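# Fork the unscrewed switch onto the yellow-taped rack rails

## Task

With the fork, carry the loose (unscrewed) switch and slide it all the way in on the rack's rail pair that has yellow tape. The rack is free-standing: it must not tilt beyond a slight amount, or the task fails, and it must be left in its original place.

## Robot and tools

Robot: a single six-joint arm (Elite-style, UR-like chain) whose base sits at (0, 0, +0.094) m in the scene frame, very slightly tilted. Instead of a gripper it carries a rigid steel lifting fork with no motor or sensor. Loads rest on the blades and stay only through gravity and friction. There is no command for the tool and no reading from it.

Frame: everything uses the scene frame. Its origin is on the table top under the base, +z up, and +y to the left when facing along +x. Reported poses, velocities and Hand targets are in this frame. Offsets use its axes, and a rotation turns about the Hand target's position.

Fork geometry: the tool point is centred between the two tines, halfway along them, on the plane of the load-bearing faces. The two blades are 240 mm long, 30 mm wide, 8 mm thick, 110 mm apart, and point along the tool's -y axis. Noses are 120 mm from the tool point toward tool -y; the upright back legs are 120 mm toward tool +y. The load faces look along tool -z, so the blades are level when tool +z points straight down. If the noses dip, the load slides off. A block sticks out about 10 cm from the last joint axis toward the fork's -y and turns with it. Heavy loads make the tool sag and tilt below the sent pose: compare the reported pose with what you sent and correct.

execute_actions(actions, cameras): actions is a list of actions. Each action is a table of up to 15 rows, one per 1/30 s step, so an action lasts 0.5 s; a short table repeats its last row until the 15 steps are done. Each row has 6 numbers in [-1, 1]: dx, dy, dz, rx, ry, rz. These are offsets, not poses: every row counts from the Hand target as it stood when that action began, not from the previous row. Scale: 1.0 = 0.6 m for dx, dy, dz and 180 degrees for rx, ry, rz, which together form one rotation vector. Translations longer than 1.0 are shortened along their line. Repeating an offset in a new action moves further. An empty actions list returns images plus extra lines such as the scene number. cameras: list of names, ["all"], or [] for none; an unknown name voids the call.

move(target, speed, blend, blocking, cameras): drives the tool point in a straight line. target is one 6-number row (same layout and scale as above) or a list of up to 15 rows; every row is an offset from the same starting Hand target, not chained. speed is m/s, 0.002 to 3.2, default 0.25, one value or one per target; rotation speed is capped at twice that value in rad/s. blend, in metres, rounds corners at intermediate targets; 0 (default) stops at each. Paths take at least 0.5 s; paths beyond 10 s stop short. blocking=false returns after about 0.5 s while the motion continues. The path ignores obstacles, lags and may overshoot speed, especially with the arm nearly straight. Avoid paths near the arm's own base (it may change shoulder posture); go around. The result adds a move: line: done (within 3 mm and 2 degrees), off_target, moving, held, or fault, plus active limits (paced = pose clipped, held = steps withheld). Done never proves absence of contact.

wait(seconds 0 to 10, cameras): lets time pass holding the last command; a running move continues. stop(cameras): brakes a running move, needing some distance. zoom_image(camera, region): camera is cam_head_left, cam_head_right or cam_wrist; region [x0, y0, x1, y1] in pixels of that camera's newest image, at most 504 by 504. read_manual(section): licence texts only. finished_scene(scene): ends the scene irreversibly; pass 1 here (range 1 to 2). The goal must hold without the robot.

Controller: each step the commanded orientation is limited to 32 degrees from the measured one; position wins if both cannot be reached. Commands are smoothed, lagging about 0.15 s. Joint speed caps: 2.09 rad/s shoulder joints, 2.62 elbow, 3.14 wrist joints. The Hand target line is the last commanded pose after clipping; the next offsets count from it. The tool point often rests short of it; waiting does not help, so send the remaining gap as an offset. To release a push, command the target back behind the current tool point. A wrist close to the first joint axis can make small moves swing the whole arm.

Results: end_effector_position (m), end_effector_quat_wxyz, velocities (m/s, rad/s), Joint positions in URDF order, Joint torques (total drive output, with offsets and noise; positive toward larger joint angle). Joint velocities shown as within noise means the arm is still. Cameras: cam_head_left and cam_head_right (fixed, 672x504) and cam_wrist (672x504, on the hand, may show a slightly older view while moving).

Safety: the arm is stiff; aiming even a little past a firm contact can fault it. A force near 150 N (±25) or contact torque at the limits (293, 293, 133, 49.8, 49.8, 49.8 N m, held weight included) stops the arm for 10 s. Motors heat when holding loads, stretched out, or pushing; MOTOR HOT appears at 70 °C and brakes engage at 85 °C for 30 to 60 s or longer. Do not drop the switch, release it while moving, slam or hit things hard, tip the loose rack, or let anything leave the table. Smooth, gentle, quick motion is preferred.

Each tool is called after "Request:" as name(argument=value, ...), one argument or row to a line, values as JSON.

## Session

Request:
execute_actions(
  actions=[],
)

Scene clock: 0.00 s.
end_effector_position=(+0.6600, +0.2529, +0.3169) end_effector_quat_wxyz=(+0.049, +0.971, +0.235, +0.002)
Joint positions: [3.144 -1.402 1.911 -2.097 -1.658 1.049]
Joint velocities: within noise
Joint torques (N m): no reading
Hand target: +0.6600, +0.2529, +0.3169; +0.049, +0.971, +0.235, +0.002

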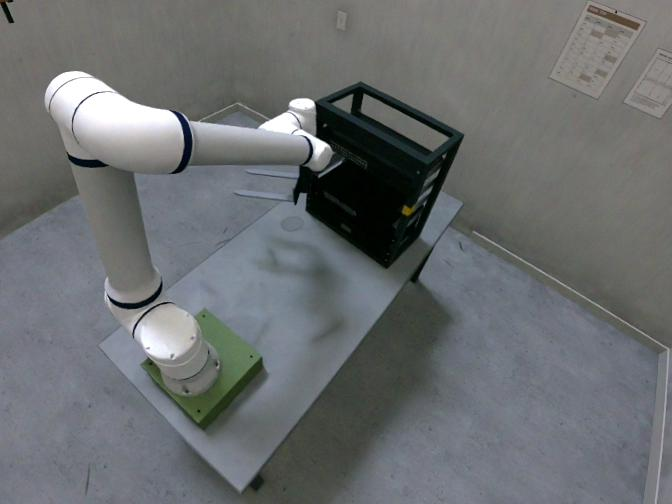

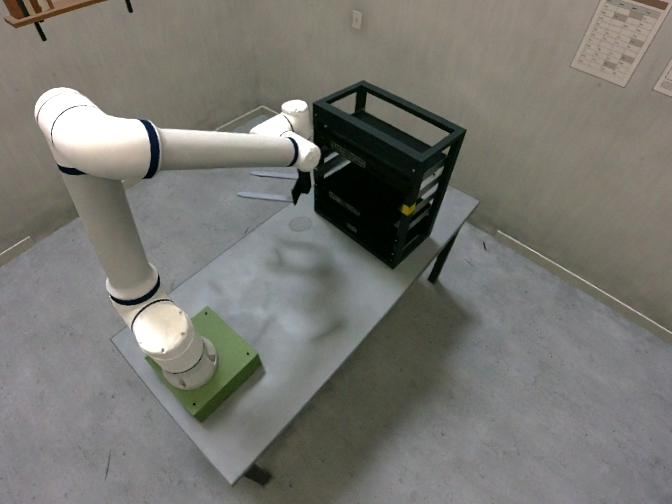

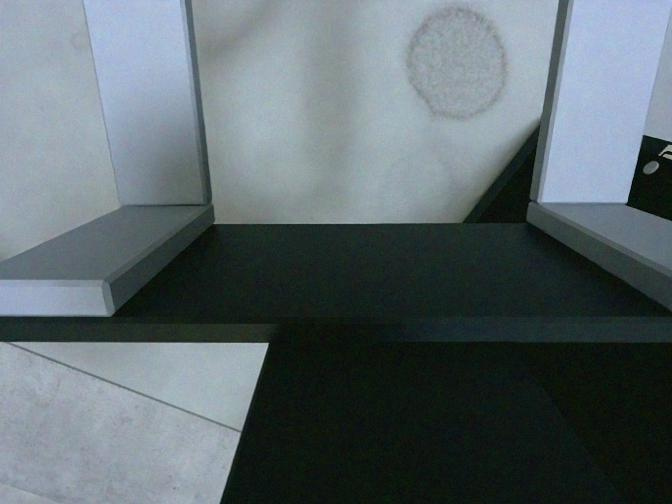

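Request:
zoom_image(
  camera="cam_head_left",
  region=[290, 70, 480, 280],
)

Request:
zoom_image(
  camera="cam_head_right",
  region=[290, 70, 480, 280],
)

Scaled by 2.400.

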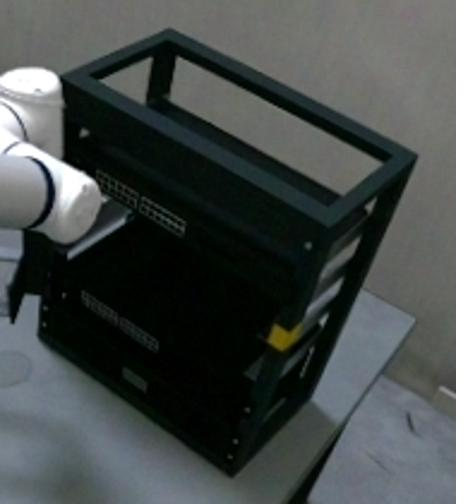

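Scaled by 2.400.

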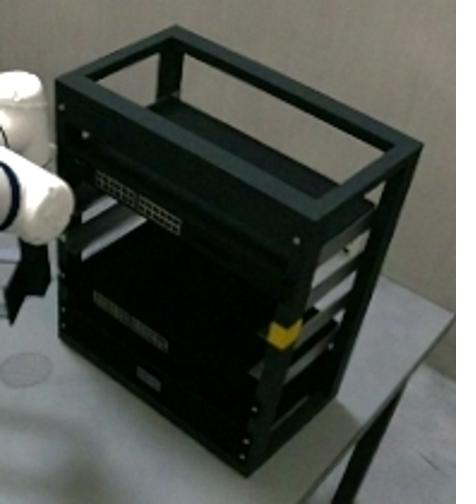

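Request:
move(
  target=[-0.1, -0.4215, 0.405, 0.4168, -0.2618, -0.5441],
  speed=0.5,
  cameras=["all"],
)

Scene clock: 110.53 s.
end_effector_position=(+0.5999, +0.0000, +0.5599) end_effector_quat_wxyz=(-0.406, +0.579, -0.579, +0.406)
Joint positions: [2.481 -1.848 2.807 -3.64 -0.916 2.855]
Joint torques (N m): [9.69 2.67 -45.32 -11.13 -0.4 3.41]
Hand target: +0.6000, +0.0000, +0.5599; -0.406, +0.579, -0.579, +0.406
Off the commanded pose: 0.000 m, 0 deg.
move: done
camera_calibration:
cam_wrist: T_world_to_cam=[[0.0202073, -0.999566, -0.0214358, 0.0093829], [-0.64503, 0.00334727, -0.76415, 0.686169], [0.76389, 0.0292682, -0.644683, -0.00299056], [0, 0, 0, 1]] pos_world=[0.444694, 0.00716956, 0.522609]

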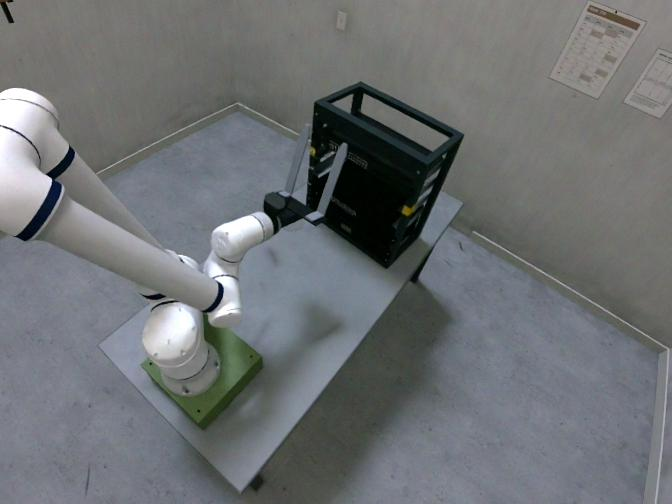

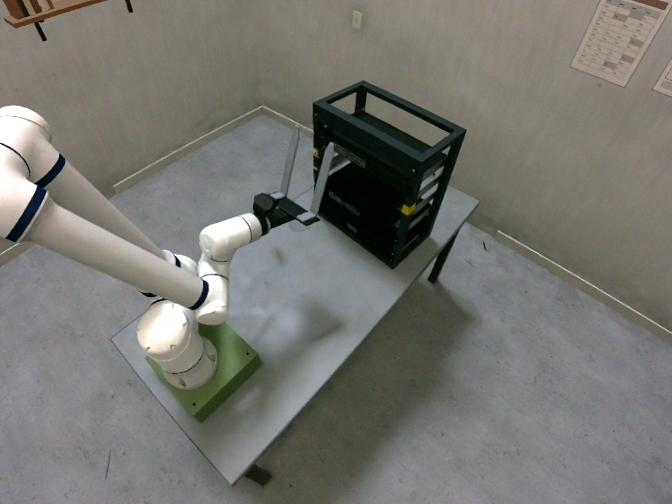

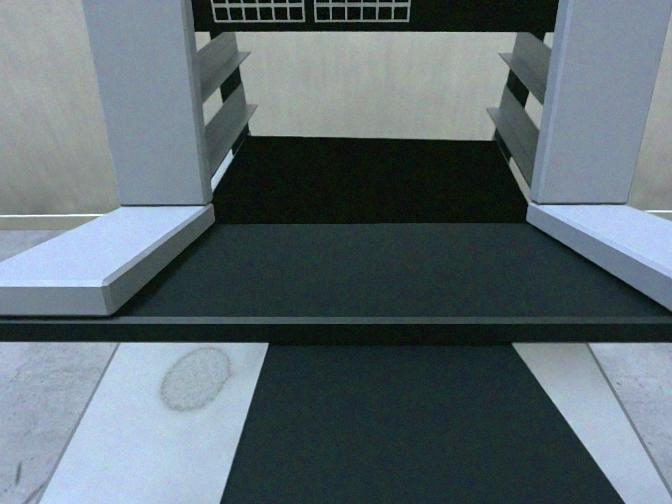

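Request:
zoom_image(
  camera="cam_head_left",
  region=[290, 70, 480, 280],
)

Request:
zoom_image(
  camera="cam_head_right",
  region=[290, 70, 480, 280],
)

Scaled by 2.400.

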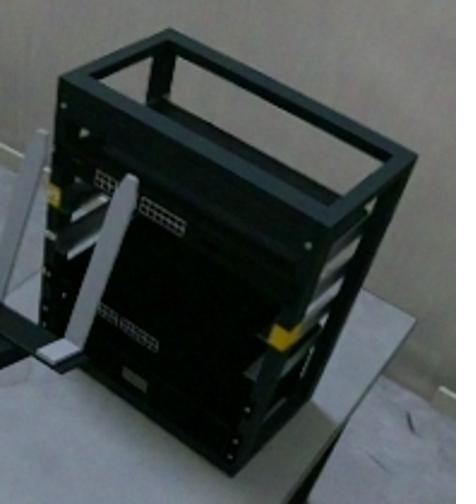

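Scaled by 2.400.

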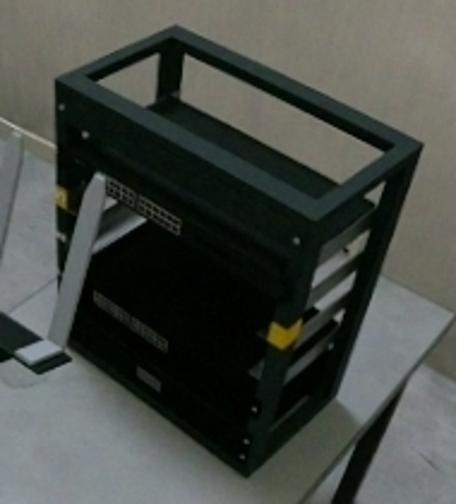

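Request:
move(
  target=[-0.05, -0.30, -0.107, 0, -0.0833, 0],
  speed=0.5,
  cameras=["cam_wrist"],
)

Scene clock: 148.57 s.
end_effector_position=(+0.5700, -0.1800, +0.4957) end_effector_quat_wxyz=(-0.478, +0.521, -0.521, +0.478)
Joint positions: [2.005 -1.051 2.738 -4.573 -0.4 2.912]
Joint torques (N m): [10.3 -35.05 -9.71 -6.71 -0.56 3.04]
Hand target: +0.5700, -0.1800, +0.4957; -0.478, +0.521, -0.521, +0.478
Off the commanded pose: 0.000 m, 0 deg.
move: done
camera_calibration:
cam_wrist: T_world_to_cam=[[0.0250649, -0.999566, -0.0154798, -0.17703], [-0.425439, 0.00334678, -0.904981, 0.563044], [0.90464, 0.0292689, -0.42517, -0.205224], [0, 0, 0, 1]] pos_world=[0.429632, -0.17283, 0.419549]
Images, in order (width x height): cam_wrist 672x504.

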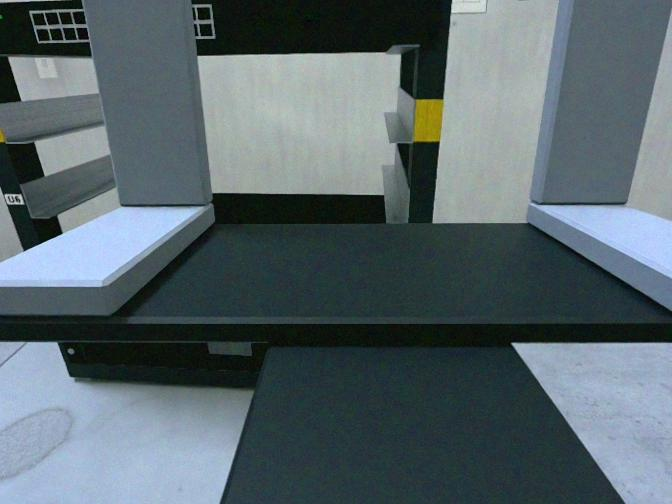

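Request:
zoom_image(
  camera="cam_wrist",
  region=[180, 0, 480, 225],
)

Request:
zoom_image(
  camera="cam_wrist",
  region=[0, 0, 220, 260],
)

Scaled by 1.680.

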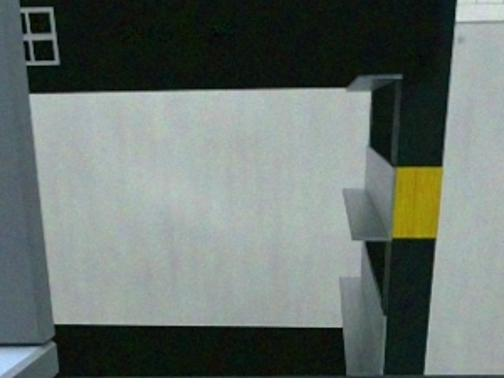

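Scaled by 1.938.

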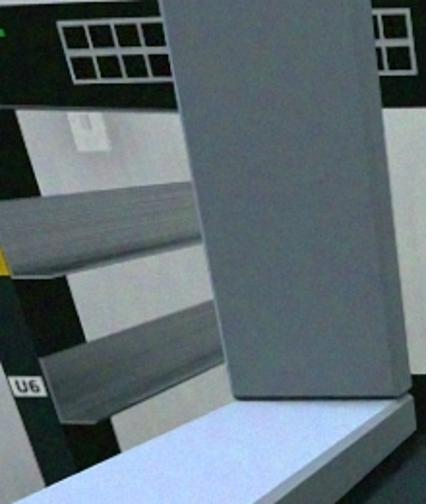

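Request:
move(
  target=[0, 0.0, 0.2, 0, 0, 0],
  speed=0.5,
  cameras=["cam_wrist"],
)

Request:
zoom_image(
  camera="cam_wrist",
  region=[180, 0, 480, 225],
)

Request:
zoom_image(
  camera="cam_wrist",
  region=[0, 0, 220, 220],
)

Scene clock: 157.60 s.
end_effector_position=(+0.5700, -0.1800, +0.6156) end_effector_quat_wxyz=(-0.478, +0.521, -0.521, +0.478)
Joint positions: [2.01 -1.53 2.712 -4.072 -0.404 2.917]
Joint torques (N m): [-20.52 -42.58 -24 -1.42 3.51 -2.25]
Hand target: +0.5700, -0.1800, +0.6157; -0.478, +0.521, -0.521, +0.478
Off the commanded pose: 0.000 m, 0 deg.
move: done
camera_calibration:
cam_wrist: T_world_to_cam=[[0.024901, -0.999568, -0.0156032, -0.174941], [-0.424834, 0.00354774, -0.905264, 0.671429], [0.904929, 0.0291708, -0.424562, -0.15485], [0, 0, 0, 1]] pos_world=[0.42973, -0.17273, 0.539348]
Images, in order (width x height): cam_wrist 672x504.

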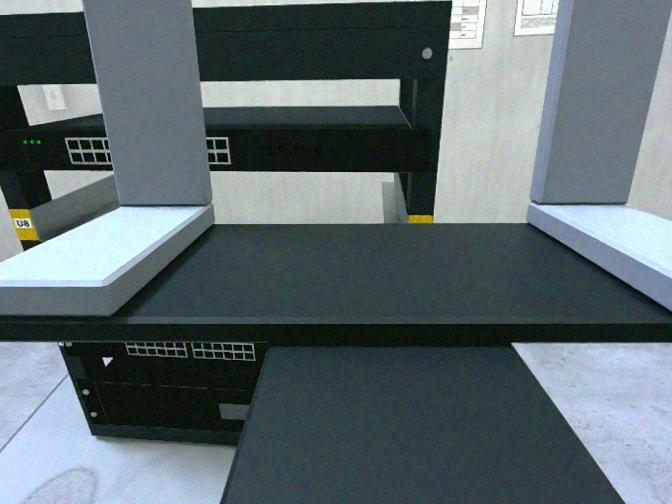

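Scaled by 1.680.

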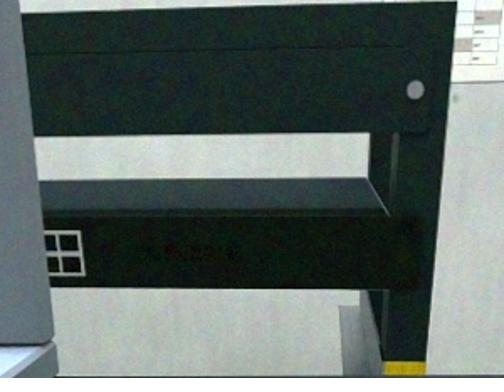

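Scaled by 2.291.

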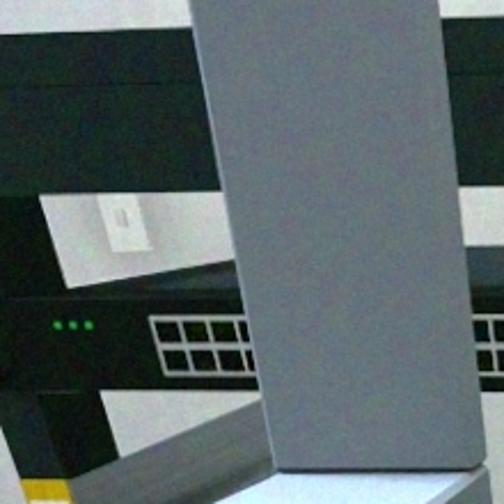

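Request:
move(
  target=[0.2097, 0.2792, -0.3362, 0.01303, 0.46654, -0.01447],
  speed=0.5,
  cameras=["all"],
)

Request:
zoom_image(
  camera="cam_head_left",
  region=[250, 70, 480, 280],
)

Request:
zoom_image(
  camera="cam_head_right",
  region=[250, 70, 480, 280],
)

Scene clock: 268.20 s.
end_effector_position=(+0.6958, -0.0125, +0.4140) end_effector_quat_wxyz=(-0.007, +0.687, -0.727, +0.007)
Joint positions: [2.845 -1.797 2.131 -1.91 -1.564 2.854]
Joint torques (N m): [12 -23.01 -97.59 -5.22 -1.88 3.17]
Hand target: +0.6958, -0.0125, +0.4139; -0.006, +0.687, -0.727, +0.007
Off the commanded pose: 0.000 m, 0 deg.
move: done
camera_calibration:
cam_wrist: T_world_to_cam=[[-0.0685689, -0.997296, -0.0264285, 0.0556657], [-0.943046, 0.0561499, 0.327888, 0.392425], [-0.325518, 0.0474063, -0.944347, 0.712338], [0, 0, 0, 1]] pos_world=[0.60577, -0.000288678, 0.545494]

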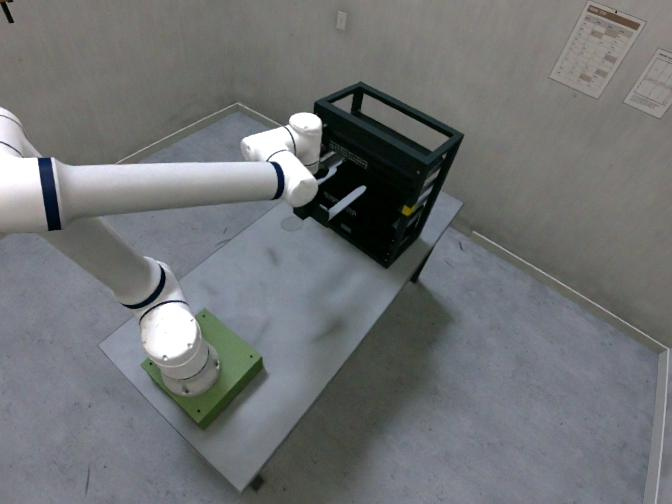

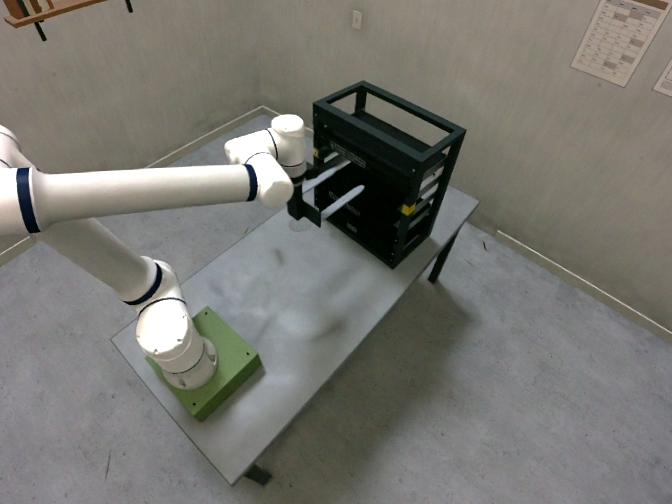

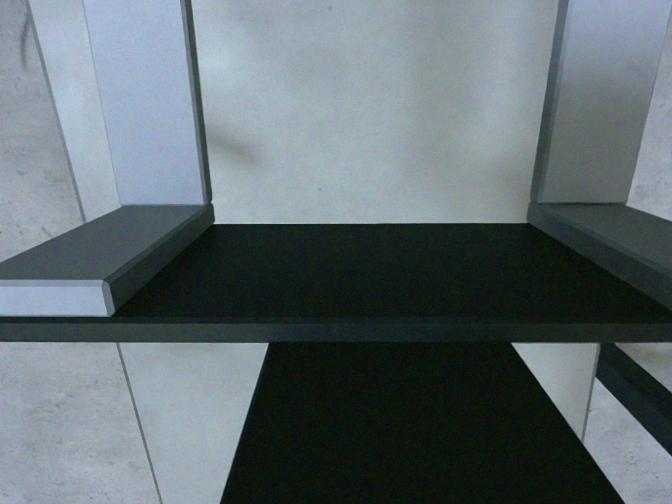

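Scaled by 2.191.

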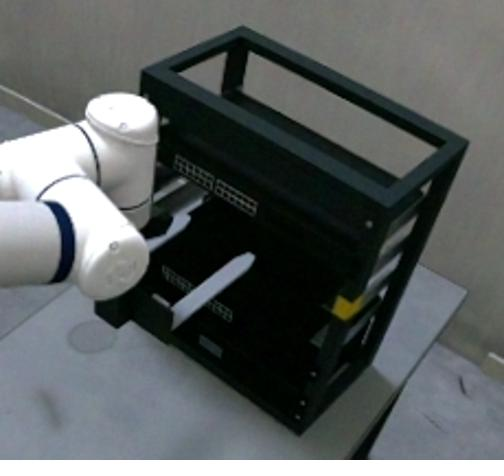

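Scaled by 2.191.

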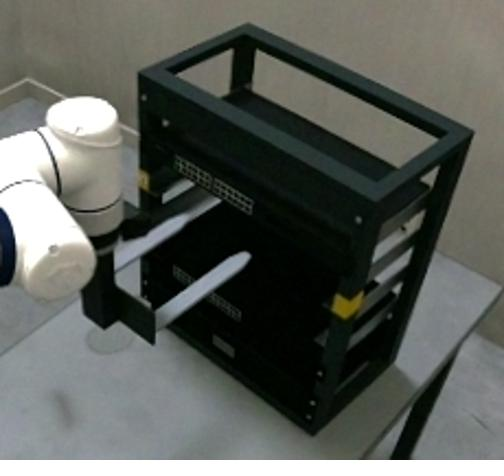

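Request:
move(
  target=[
    [0, 0, 0.51, 0, 0, 0],
    [0.4403, -0.0238, 0.6433, 0, 0, 0],
  ],
  speed=0.4,
  blend=[0.05, 0],
  cameras=["all"],
)

Scene clock: 343.50 s.
end_effector_position=(+0.9599, -0.0267, +0.7999) end_effector_quat_wxyz=(-0.007, +0.687, -0.727, +0.007)
Joint positions: [2.939 -1.332 0.98 -1.224 -1.564 2.949]
Joint torques (N m): [8.88 -71.89 -97.46 -5.21 -2.15 3.45]
Hand target: +0.9600, -0.0267, +0.7999; -0.006, +0.687, -0.727, +0.007
Off the commanded pose: 0.000 m, 0 deg.
move: done
camera_calibration:
cam_wrist: T_world_to_cam=[[-0.0685773, -0.997296, -0.0264068, 0.0698085], [-0.942943, 0.0561499, 0.328187, 0.515442], [-0.325817, 0.0474063, -0.944244, 1.16369], [0, 0, 0, 1]] pos_world=[0.869971, -0.0144887, 0.931493]

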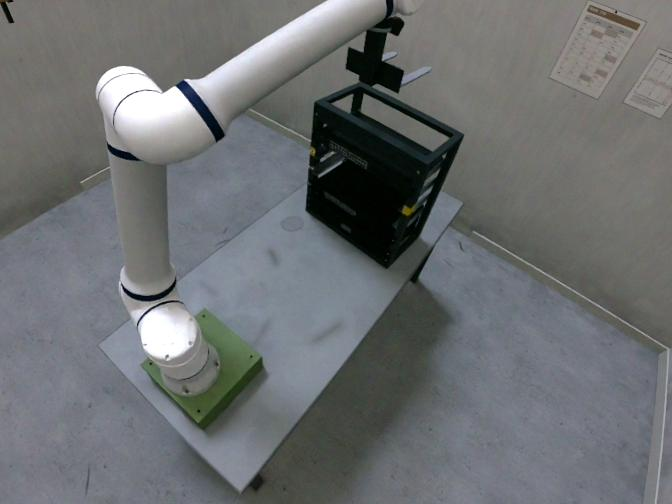

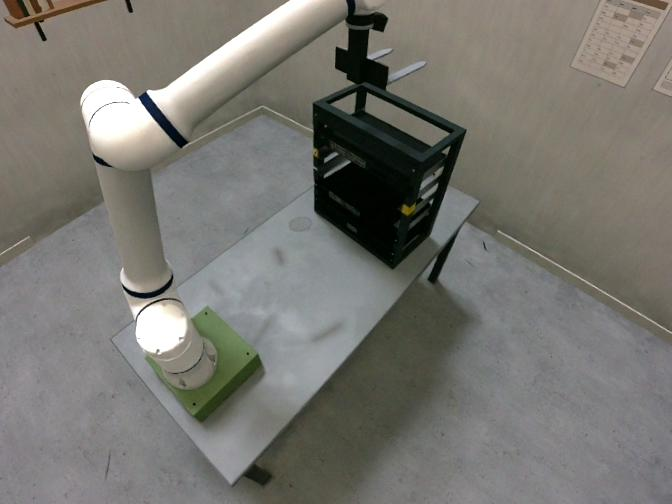

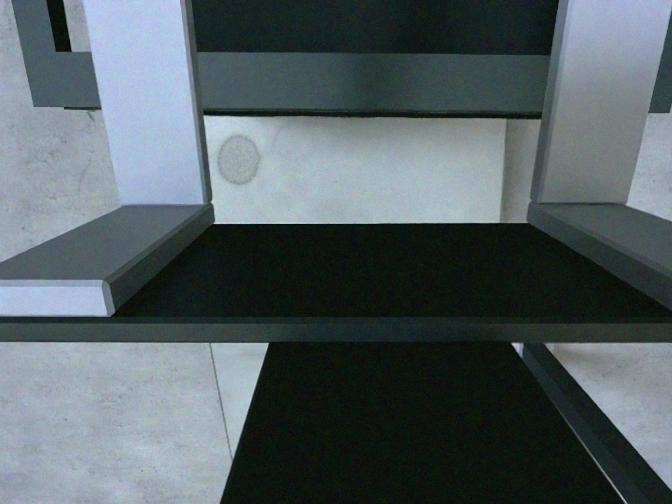

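Request:
zoom_image(
  camera="cam_wrist",
  region=[0, 0, 252, 189],
)

Request:
zoom_image(
  camera="cam_wrist",
  region=[190, 20, 442, 209],
)

Request:
zoom_image(
  camera="cam_wrist",
  region=[420, 0, 672, 189],
)

Scaled by 2.000.

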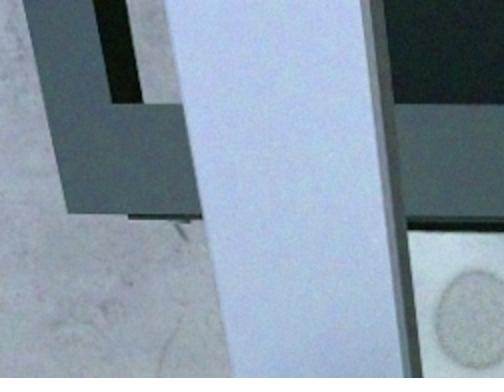

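Scaled by 2.000.

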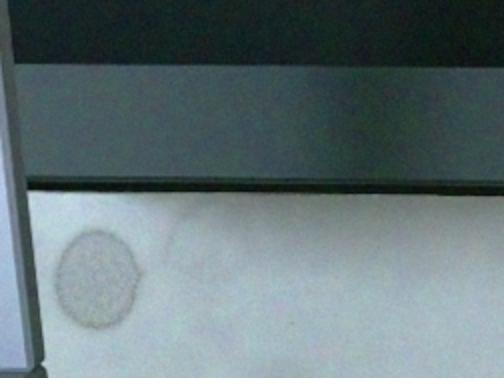

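Scaled by 2.000.

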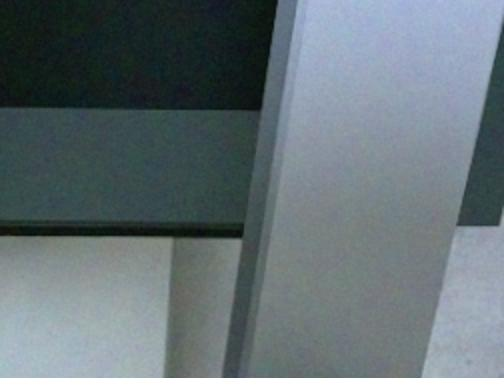

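Request:
zoom_image(
  camera="cam_wrist",
  region=[0, 190, 252, 379],
)

Request:
zoom_image(
  camera="cam_wrist",
  region=[420, 190, 672, 379],
)

Scaled by 2.000.

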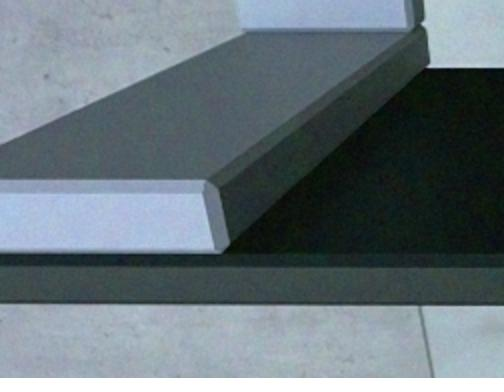

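Scaled by 2.000.

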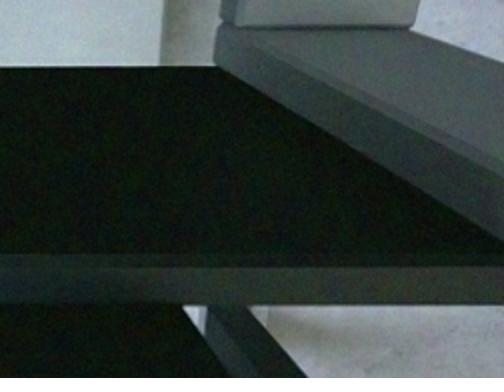

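Request:
move(
  target=[
    [-0.4333, 0.0353, -0.1333, 0, 0, -0.004167],
    [-0.4708, 0.038, -0.6483, 0, 0, -0.004167],
    [-0.1052, 0.0127, -0.6483, 0, 0, -0.004167],
  ],
  speed=[0.4, 0.35, 0.12],
  blend=[0.05, 0, 0],
  cameras=["all"],
)

Request:
zoom_image(
  camera="cam_head_left",
  region=[270, 80, 470, 280],
)

Request:
zoom_image(
  camera="cam_head_right",
  region=[270, 80, 470, 280],
)

Scene clock: 403.93 s.
end_effector_position=(+0.8966, -0.0191, +0.4110) end_effector_quat_wxyz=(-0.006, +0.682, -0.731, +0.007)
Joint positions: [2.933 -1.444 1.809 -1.94 -1.564 2.956]
Joint torques (N m): [9.04 -59.66 -97.06 -5.41 -2.09 3.56]
Hand target: +0.8969, -0.0191, +0.4109; -0.006, +0.682, -0.731, +0.007
Off the commanded pose: 0.000 m, 0 deg.
move: done
camera_calibration:
cam_wrist: T_world_to_cam=[[-0.0816646, -0.996309, -0.0264505, 0.0745697], [-0.942106, 0.0685073, 0.328244, 0.582506], [-0.32522, 0.0517251, -0.944223, 0.775055], [0, 0, 0, 1]] pos_world=[0.806936, -0.00570125, 0.542593]

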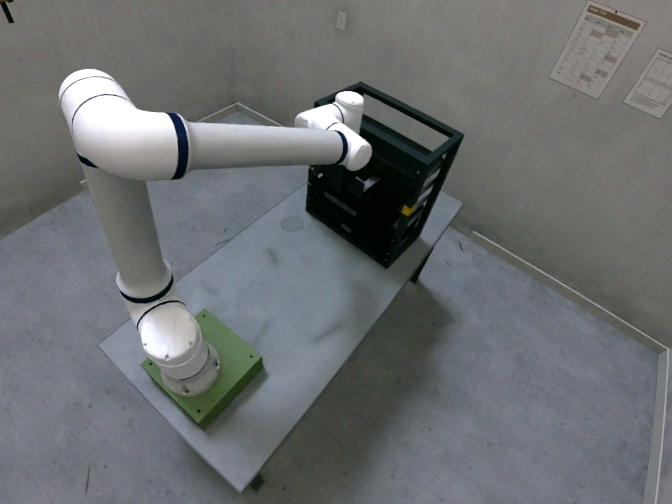

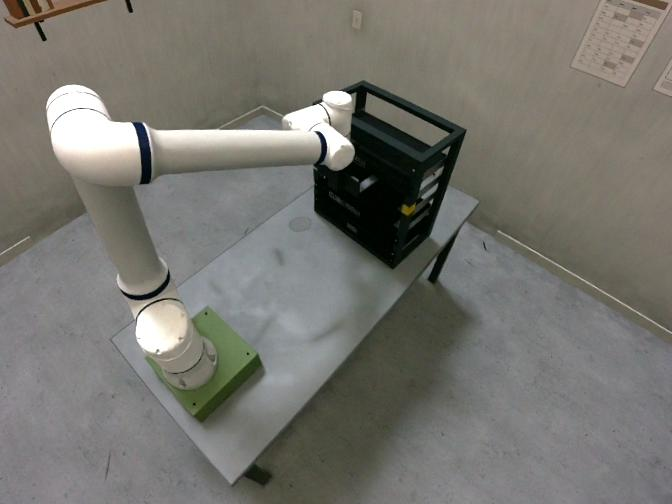

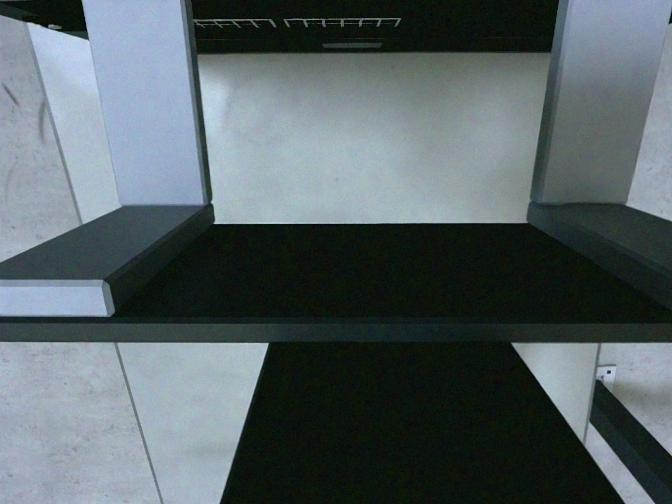

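Scaled by 2.520.

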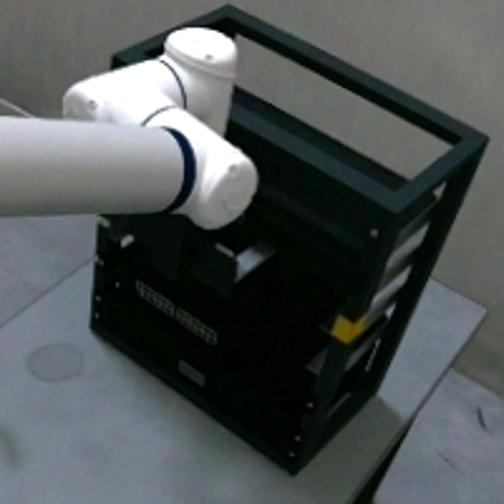

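Scaled by 2.520.

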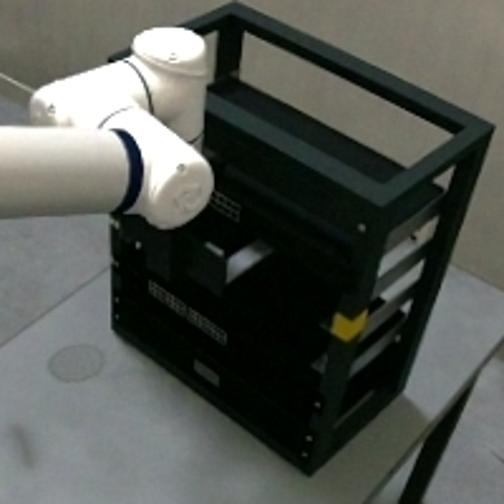

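Request:
move(
  target=[
    [0.02328, -0.0016, 0, 0, 0, 0],
    [0.02328, -0.0016, 0.02, 0, 0, 0],
  ],
  speed=[0.1, 0.05],
  cameras=[],
)

Scene clock: 414.43 s.
end_effector_position=(+0.9108, -0.0201, +0.4228) end_effector_quat_wxyz=(-0.006, +0.682, -0.731, +0.007)
Joint positions: [2.936 -1.428 1.769 -1.916 -1.564 2.959]
Joint torques (N m): [8.48 -90.01 -98.14 -5.26 -1.88 2.88]
Hand target: +0.9108, -0.0201, +0.4229; -0.006, +0.682, -0.731, +0.007
Off the commanded pose: 0.000 m, 0 deg.
move: done
No camera images: "cameras" was empty.

Request:
move(
  target=[0, 0, 0.0083, 0, 0, 0],
  speed=0.03,
  cameras=[],
)

Request:
move(
  target=[0, 0, 0.005, 0, 0, 0],
  speed=0.02,
  cameras=[],
)

Scene clock: 419.03 s.
end_effector_position=(+0.9108, -0.0201, +0.4277) end_effector_quat_wxyz=(-0.006, +0.682, -0.731, +0.007)
Joint positions: [2.936 -1.431 1.762 -1.907 -1.564 2.959]
Joint torques (N m): [-11.3 -91.32 -98.95 -5.77 -2.01 -1.11]
Hand target: +0.9108, -0.0201, +0.4279; -0.006, +0.682, -0.731, +0.007
Off the commanded pose: 0.000 m, 0 deg.
move: done
No camera images: "cameras" was empty.

Scene clock: 419.73 s.
end_effector_position=(+0.9108, -0.0201, +0.4308) end_effector_quat_wxyz=(-0.006, +0.682, -0.731, +0.007)
Joint positions: [2.936 -1.432 1.758 -1.902 -1.564 2.959]
Joint torques (N m): [-14.21 -90.37 -98.22 -5.52 -1.92 -1.31]
Hand target: +0.9108, -0.0201, +0.4309; -0.006, +0.682, -0.731, +0.007
Off the commanded pose: 0.000 m, 0 deg.
move: done
No camera images: "cameras" was empty.

Request:
move(
  target=[0, 0, 0.005, 0, 0, 0],
  speed=0.02,
  cameras=[],
)

Request:
move(
  target=[0, 0, 0.005, 0, 0, 0],
  speed=0.02,
  cameras=["all"],
)

Scene clock: 422.97 s.
end_effector_position=(+0.9108, -0.0201, +0.4338) end_effector_quat_wxyz=(-0.006, +0.682, -0.731, +0.007)
Joint positions: [2.936 -1.434 1.755 -1.897 -1.564 2.959]
Joint torques (N m): [-15.09 -89.69 -98.57 -5.33 -1.96 -1.39]
Hand target: +0.9108, -0.0201, +0.4339; -0.006, +0.682, -0.731, +0.007
Off the commanded pose: 0.000 m, 0 deg.
move: done
No camera images: "cameras" was empty.

Scene clock: 423.67 s.
end_effector_position=(+0.9108, -0.0201, +0.4368) end_effector_quat_wxyz=(-0.006, +0.682, -0.731, +0.007)
Joint positions: [2.936 -1.435 1.751 -1.891 -1.564 2.959]
Joint torques (N m): [-15.37 -90.87 -98.73 -5.2 -1.85 -1.55]
Hand target: +0.9108, -0.0201, +0.4369; -0.006, +0.682, -0.731, +0.007
Off the commanded pose: 0.000 m, 0 deg.
move: done
camera_calibration:
cam_wrist: T_world_to_cam=[[-0.0816659, -0.996309, -0.0264501, 0.0754163], [-0.942105, 0.0685087, 0.328244, 0.587484], [-0.32522, 0.0517251, -0.944223, 0.804086], [0, 0, 0, 1]] pos_world=[0.821136, -0.00670125, 0.568393]

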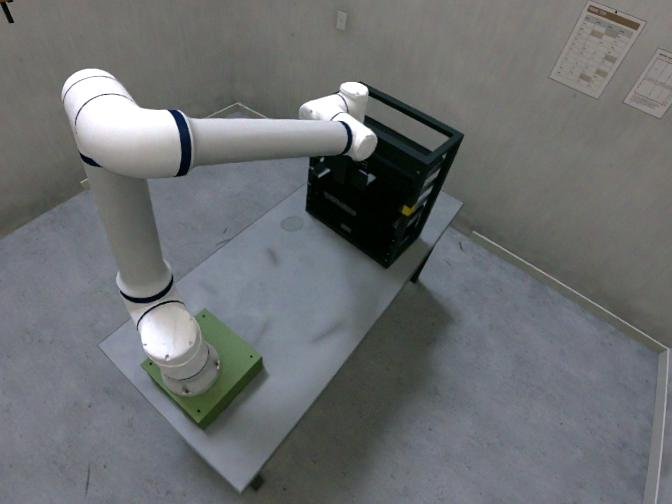

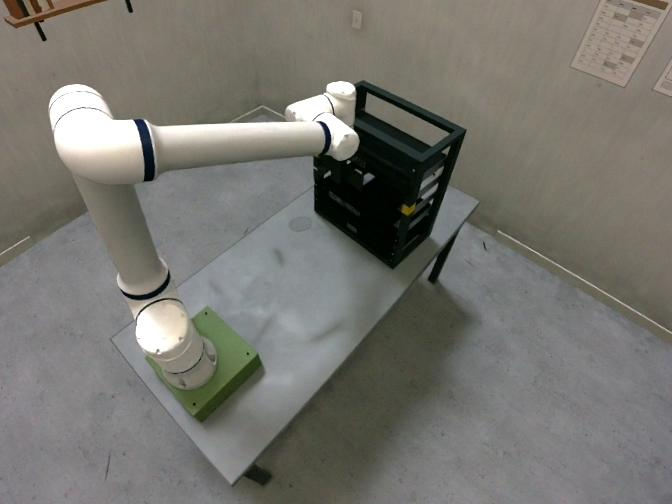

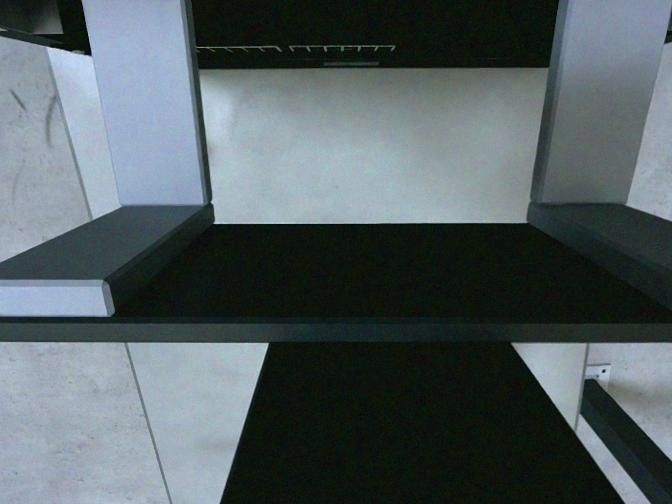

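Request:
move(
  target=[0, 0, 0.005, 0, 0, 0],
  speed=0.02,
  cameras=[],
)

Request:
move(
  target=[0, 0, 0.005, 0, 0, 0],
  speed=0.02,
  cameras=[],
)

Request:
move(
  target=[0, 0, 0.005, 0, 0, 0],
  speed=0.02,
  cameras=[],
)

Scene clock: 428.27 s.
end_effector_position=(+0.9108, -0.0201, +0.4397) end_effector_quat_wxyz=(-0.006, +0.682, -0.731, +0.007)
Joint positions: [2.936 -1.437 1.747 -1.886 -1.564 2.959]
Joint torques (N m): [-15.03 -120.69 -137.42 -18.15 -1.58 -0.8]
Hand target: +0.9108, -0.0201, +0.4399; -0.006, +0.682, -0.731, +0.007
Off the commanded pose: 0.000 m, 0 deg.
move: done
No camera images: "cameras" was empty.

Scene clock: 428.97 s.
end_effector_position=(+0.9108, -0.0201, +0.4428) end_effector_quat_wxyz=(-0.006, +0.682, -0.731, +0.007)
Joint positions: [2.936 -1.438 1.743 -1.881 -1.564 2.959]
Joint torques (N m): [-16.13 -126.15 -143.75 -18.89 1.73 0.38]
Hand target: +0.9108, -0.0201, +0.4429; -0.006, +0.682, -0.731, +0.007
Off the commanded pose: 0.000 m, 0 deg.
move: done
No camera images: "cameras" was empty.

Scene clock: 429.67 s.
end_effector_position=(+0.9108, -0.0201, +0.4458) end_effector_quat_wxyz=(-0.006, +0.682, -0.731, +0.007)
Joint positions: [2.936 -1.44 1.739 -1.875 -1.564 2.959]
Joint torques (N m): [-17.94 -126.16 -143.08 -19.01 2.29 0.7]
Hand target: +0.9108, -0.0201, +0.4459; -0.006, +0.682, -0.731, +0.007
Off the commanded pose: 0.000 m, 0 deg.
move: done
No camera images: "cameras" was empty.

Request:
move(
  target=[
    [0, 0, 0.0075, 0, 0, 0],
    [-0.4739, 0.0327, 0.0075, 0, 0, 0],
  ],
  speed=[0.04, 0.12],
  blend=[0.002, 0],
  cameras=["all"],
)

Request:
zoom_image(
  camera="cam_head_left",
  region=[240, 80, 470, 280],
)

Request:
zoom_image(
  camera="cam_head_right",
  region=[240, 80, 470, 280],
)

Scene clock: 451.30 s.
end_effector_position=(+0.6266, -0.0005, +0.4504) end_effector_quat_wxyz=(-0.006, +0.682, -0.731, +0.007)
Joint positions: [2.822 -1.953 2.166 -1.789 -1.564 2.845]
Joint torques (N m): [-21.6 -62.61 -119.47 -19.17 4.7 -2.43]
Hand target: +0.6265, -0.0005, +0.4504; -0.006, +0.682, -0.731, +0.007
Off the commanded pose: 0.000 m, 0 deg.
move: done
camera_calibration:
cam_wrist: T_world_to_cam=[[-0.0816659, -0.996309, -0.0264501, 0.0721939], [-0.942105, 0.0685087, 0.328244, 0.313924], [-0.32522, 0.0517251, -0.944223, 0.723481], [0, 0, 0, 1]] pos_world=[0.536936, 0.0129987, 0.581993]

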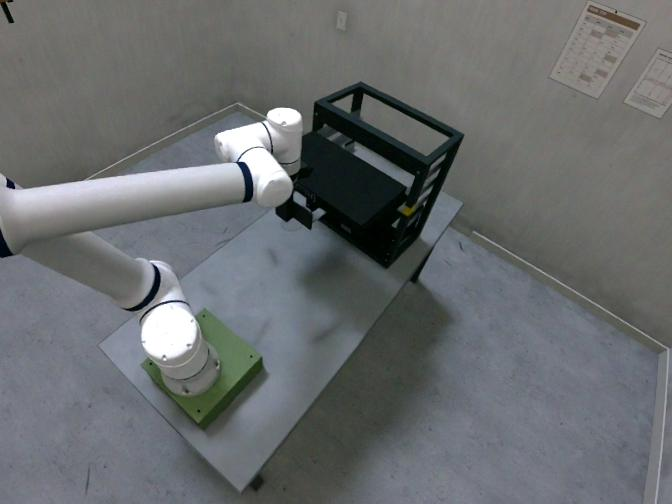

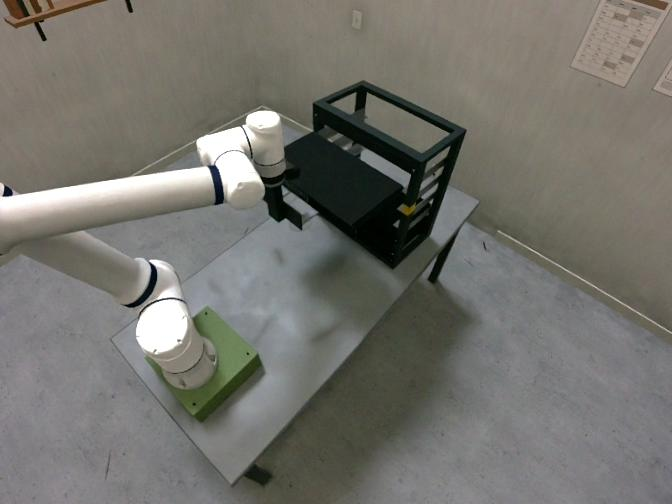

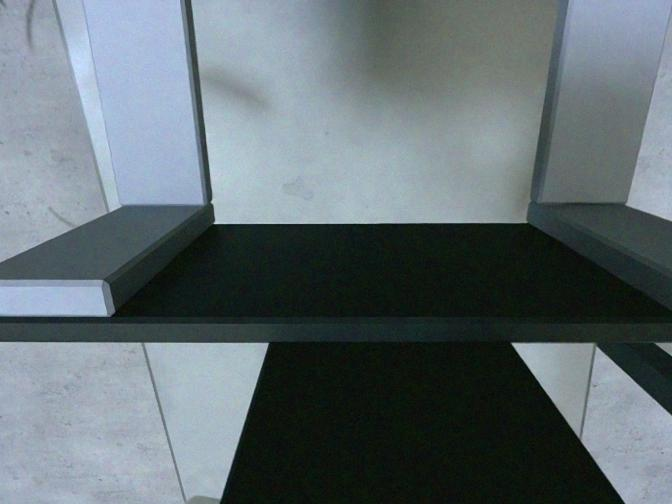

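Scaled by 2.191.

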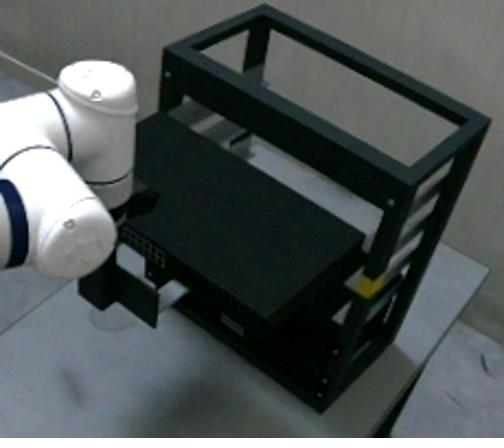

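Scaled by 2.191.

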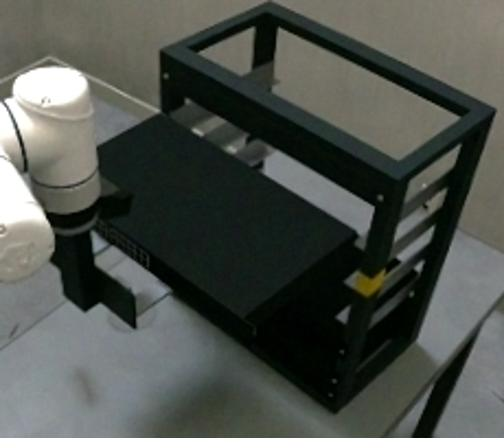

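Request:
move(
  target=[0, 0, -0.1487, 0, 0, 0],
  speed=0.12,
  cameras=["all"],
)

Request:
zoom_image(
  camera="cam_head_left",
  region=[290, 130, 440, 280],
)

Request:
zoom_image(
  camera="cam_head_right",
  region=[290, 130, 440, 280],
)

Scene clock: 466.30 s.
end_effector_position=(+0.6265, -0.0005, +0.3614) end_effector_quat_wxyz=(-0.006, +0.682, -0.731, +0.007)
Joint positions: [2.822 -1.9 2.298 -1.973 -1.564 2.845]
Joint torques (N m): [9.94 -34.97 -114.89 -23.96 2.95 3.37]
Hand target: +0.6265, -0.0005, +0.3612; -0.006, +0.682, -0.731, +0.007
Off the commanded pose: 0.000 m, 0 deg.
move: done
camera_calibration:
cam_wrist: T_world_to_cam=[[-0.0816344, -0.996314, -0.0263557, 0.0696606], [-0.942108, 0.06851, 0.328237, 0.34296], [-0.325222, 0.0516253, -0.944228, 0.63939], [0, 0, 0, 1]] pos_world=[0.536736, 0.0128989, 0.492993]

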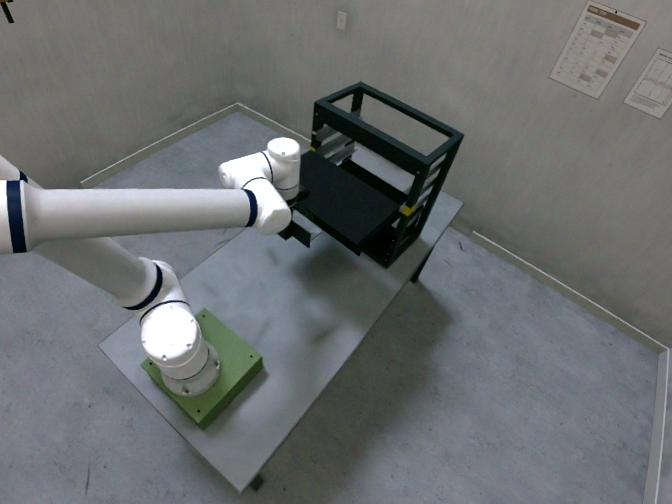

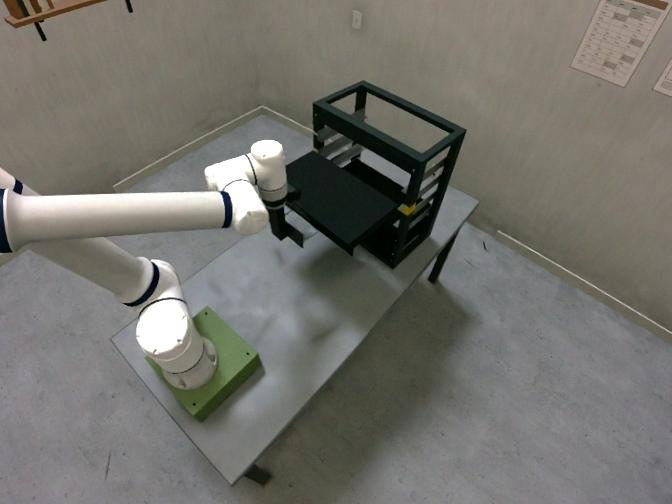

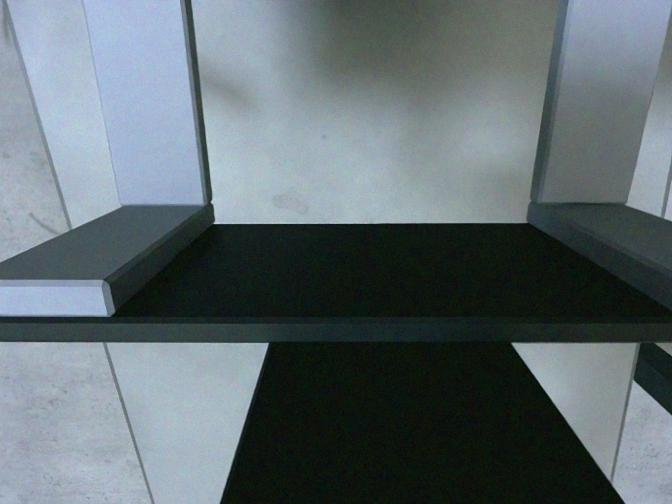

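Scaled by 3.360.

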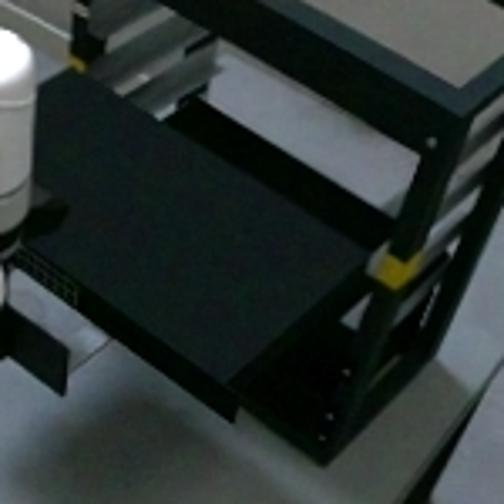

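Scaled by 3.360.

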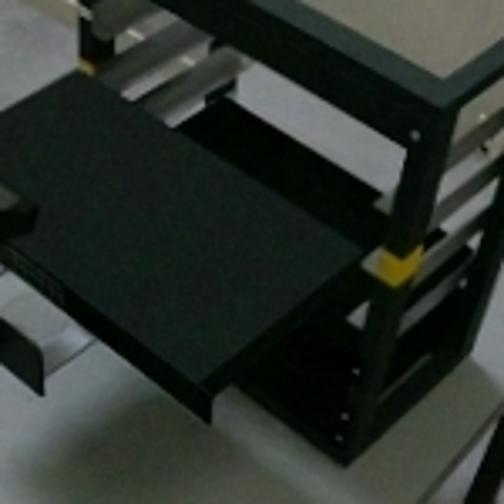

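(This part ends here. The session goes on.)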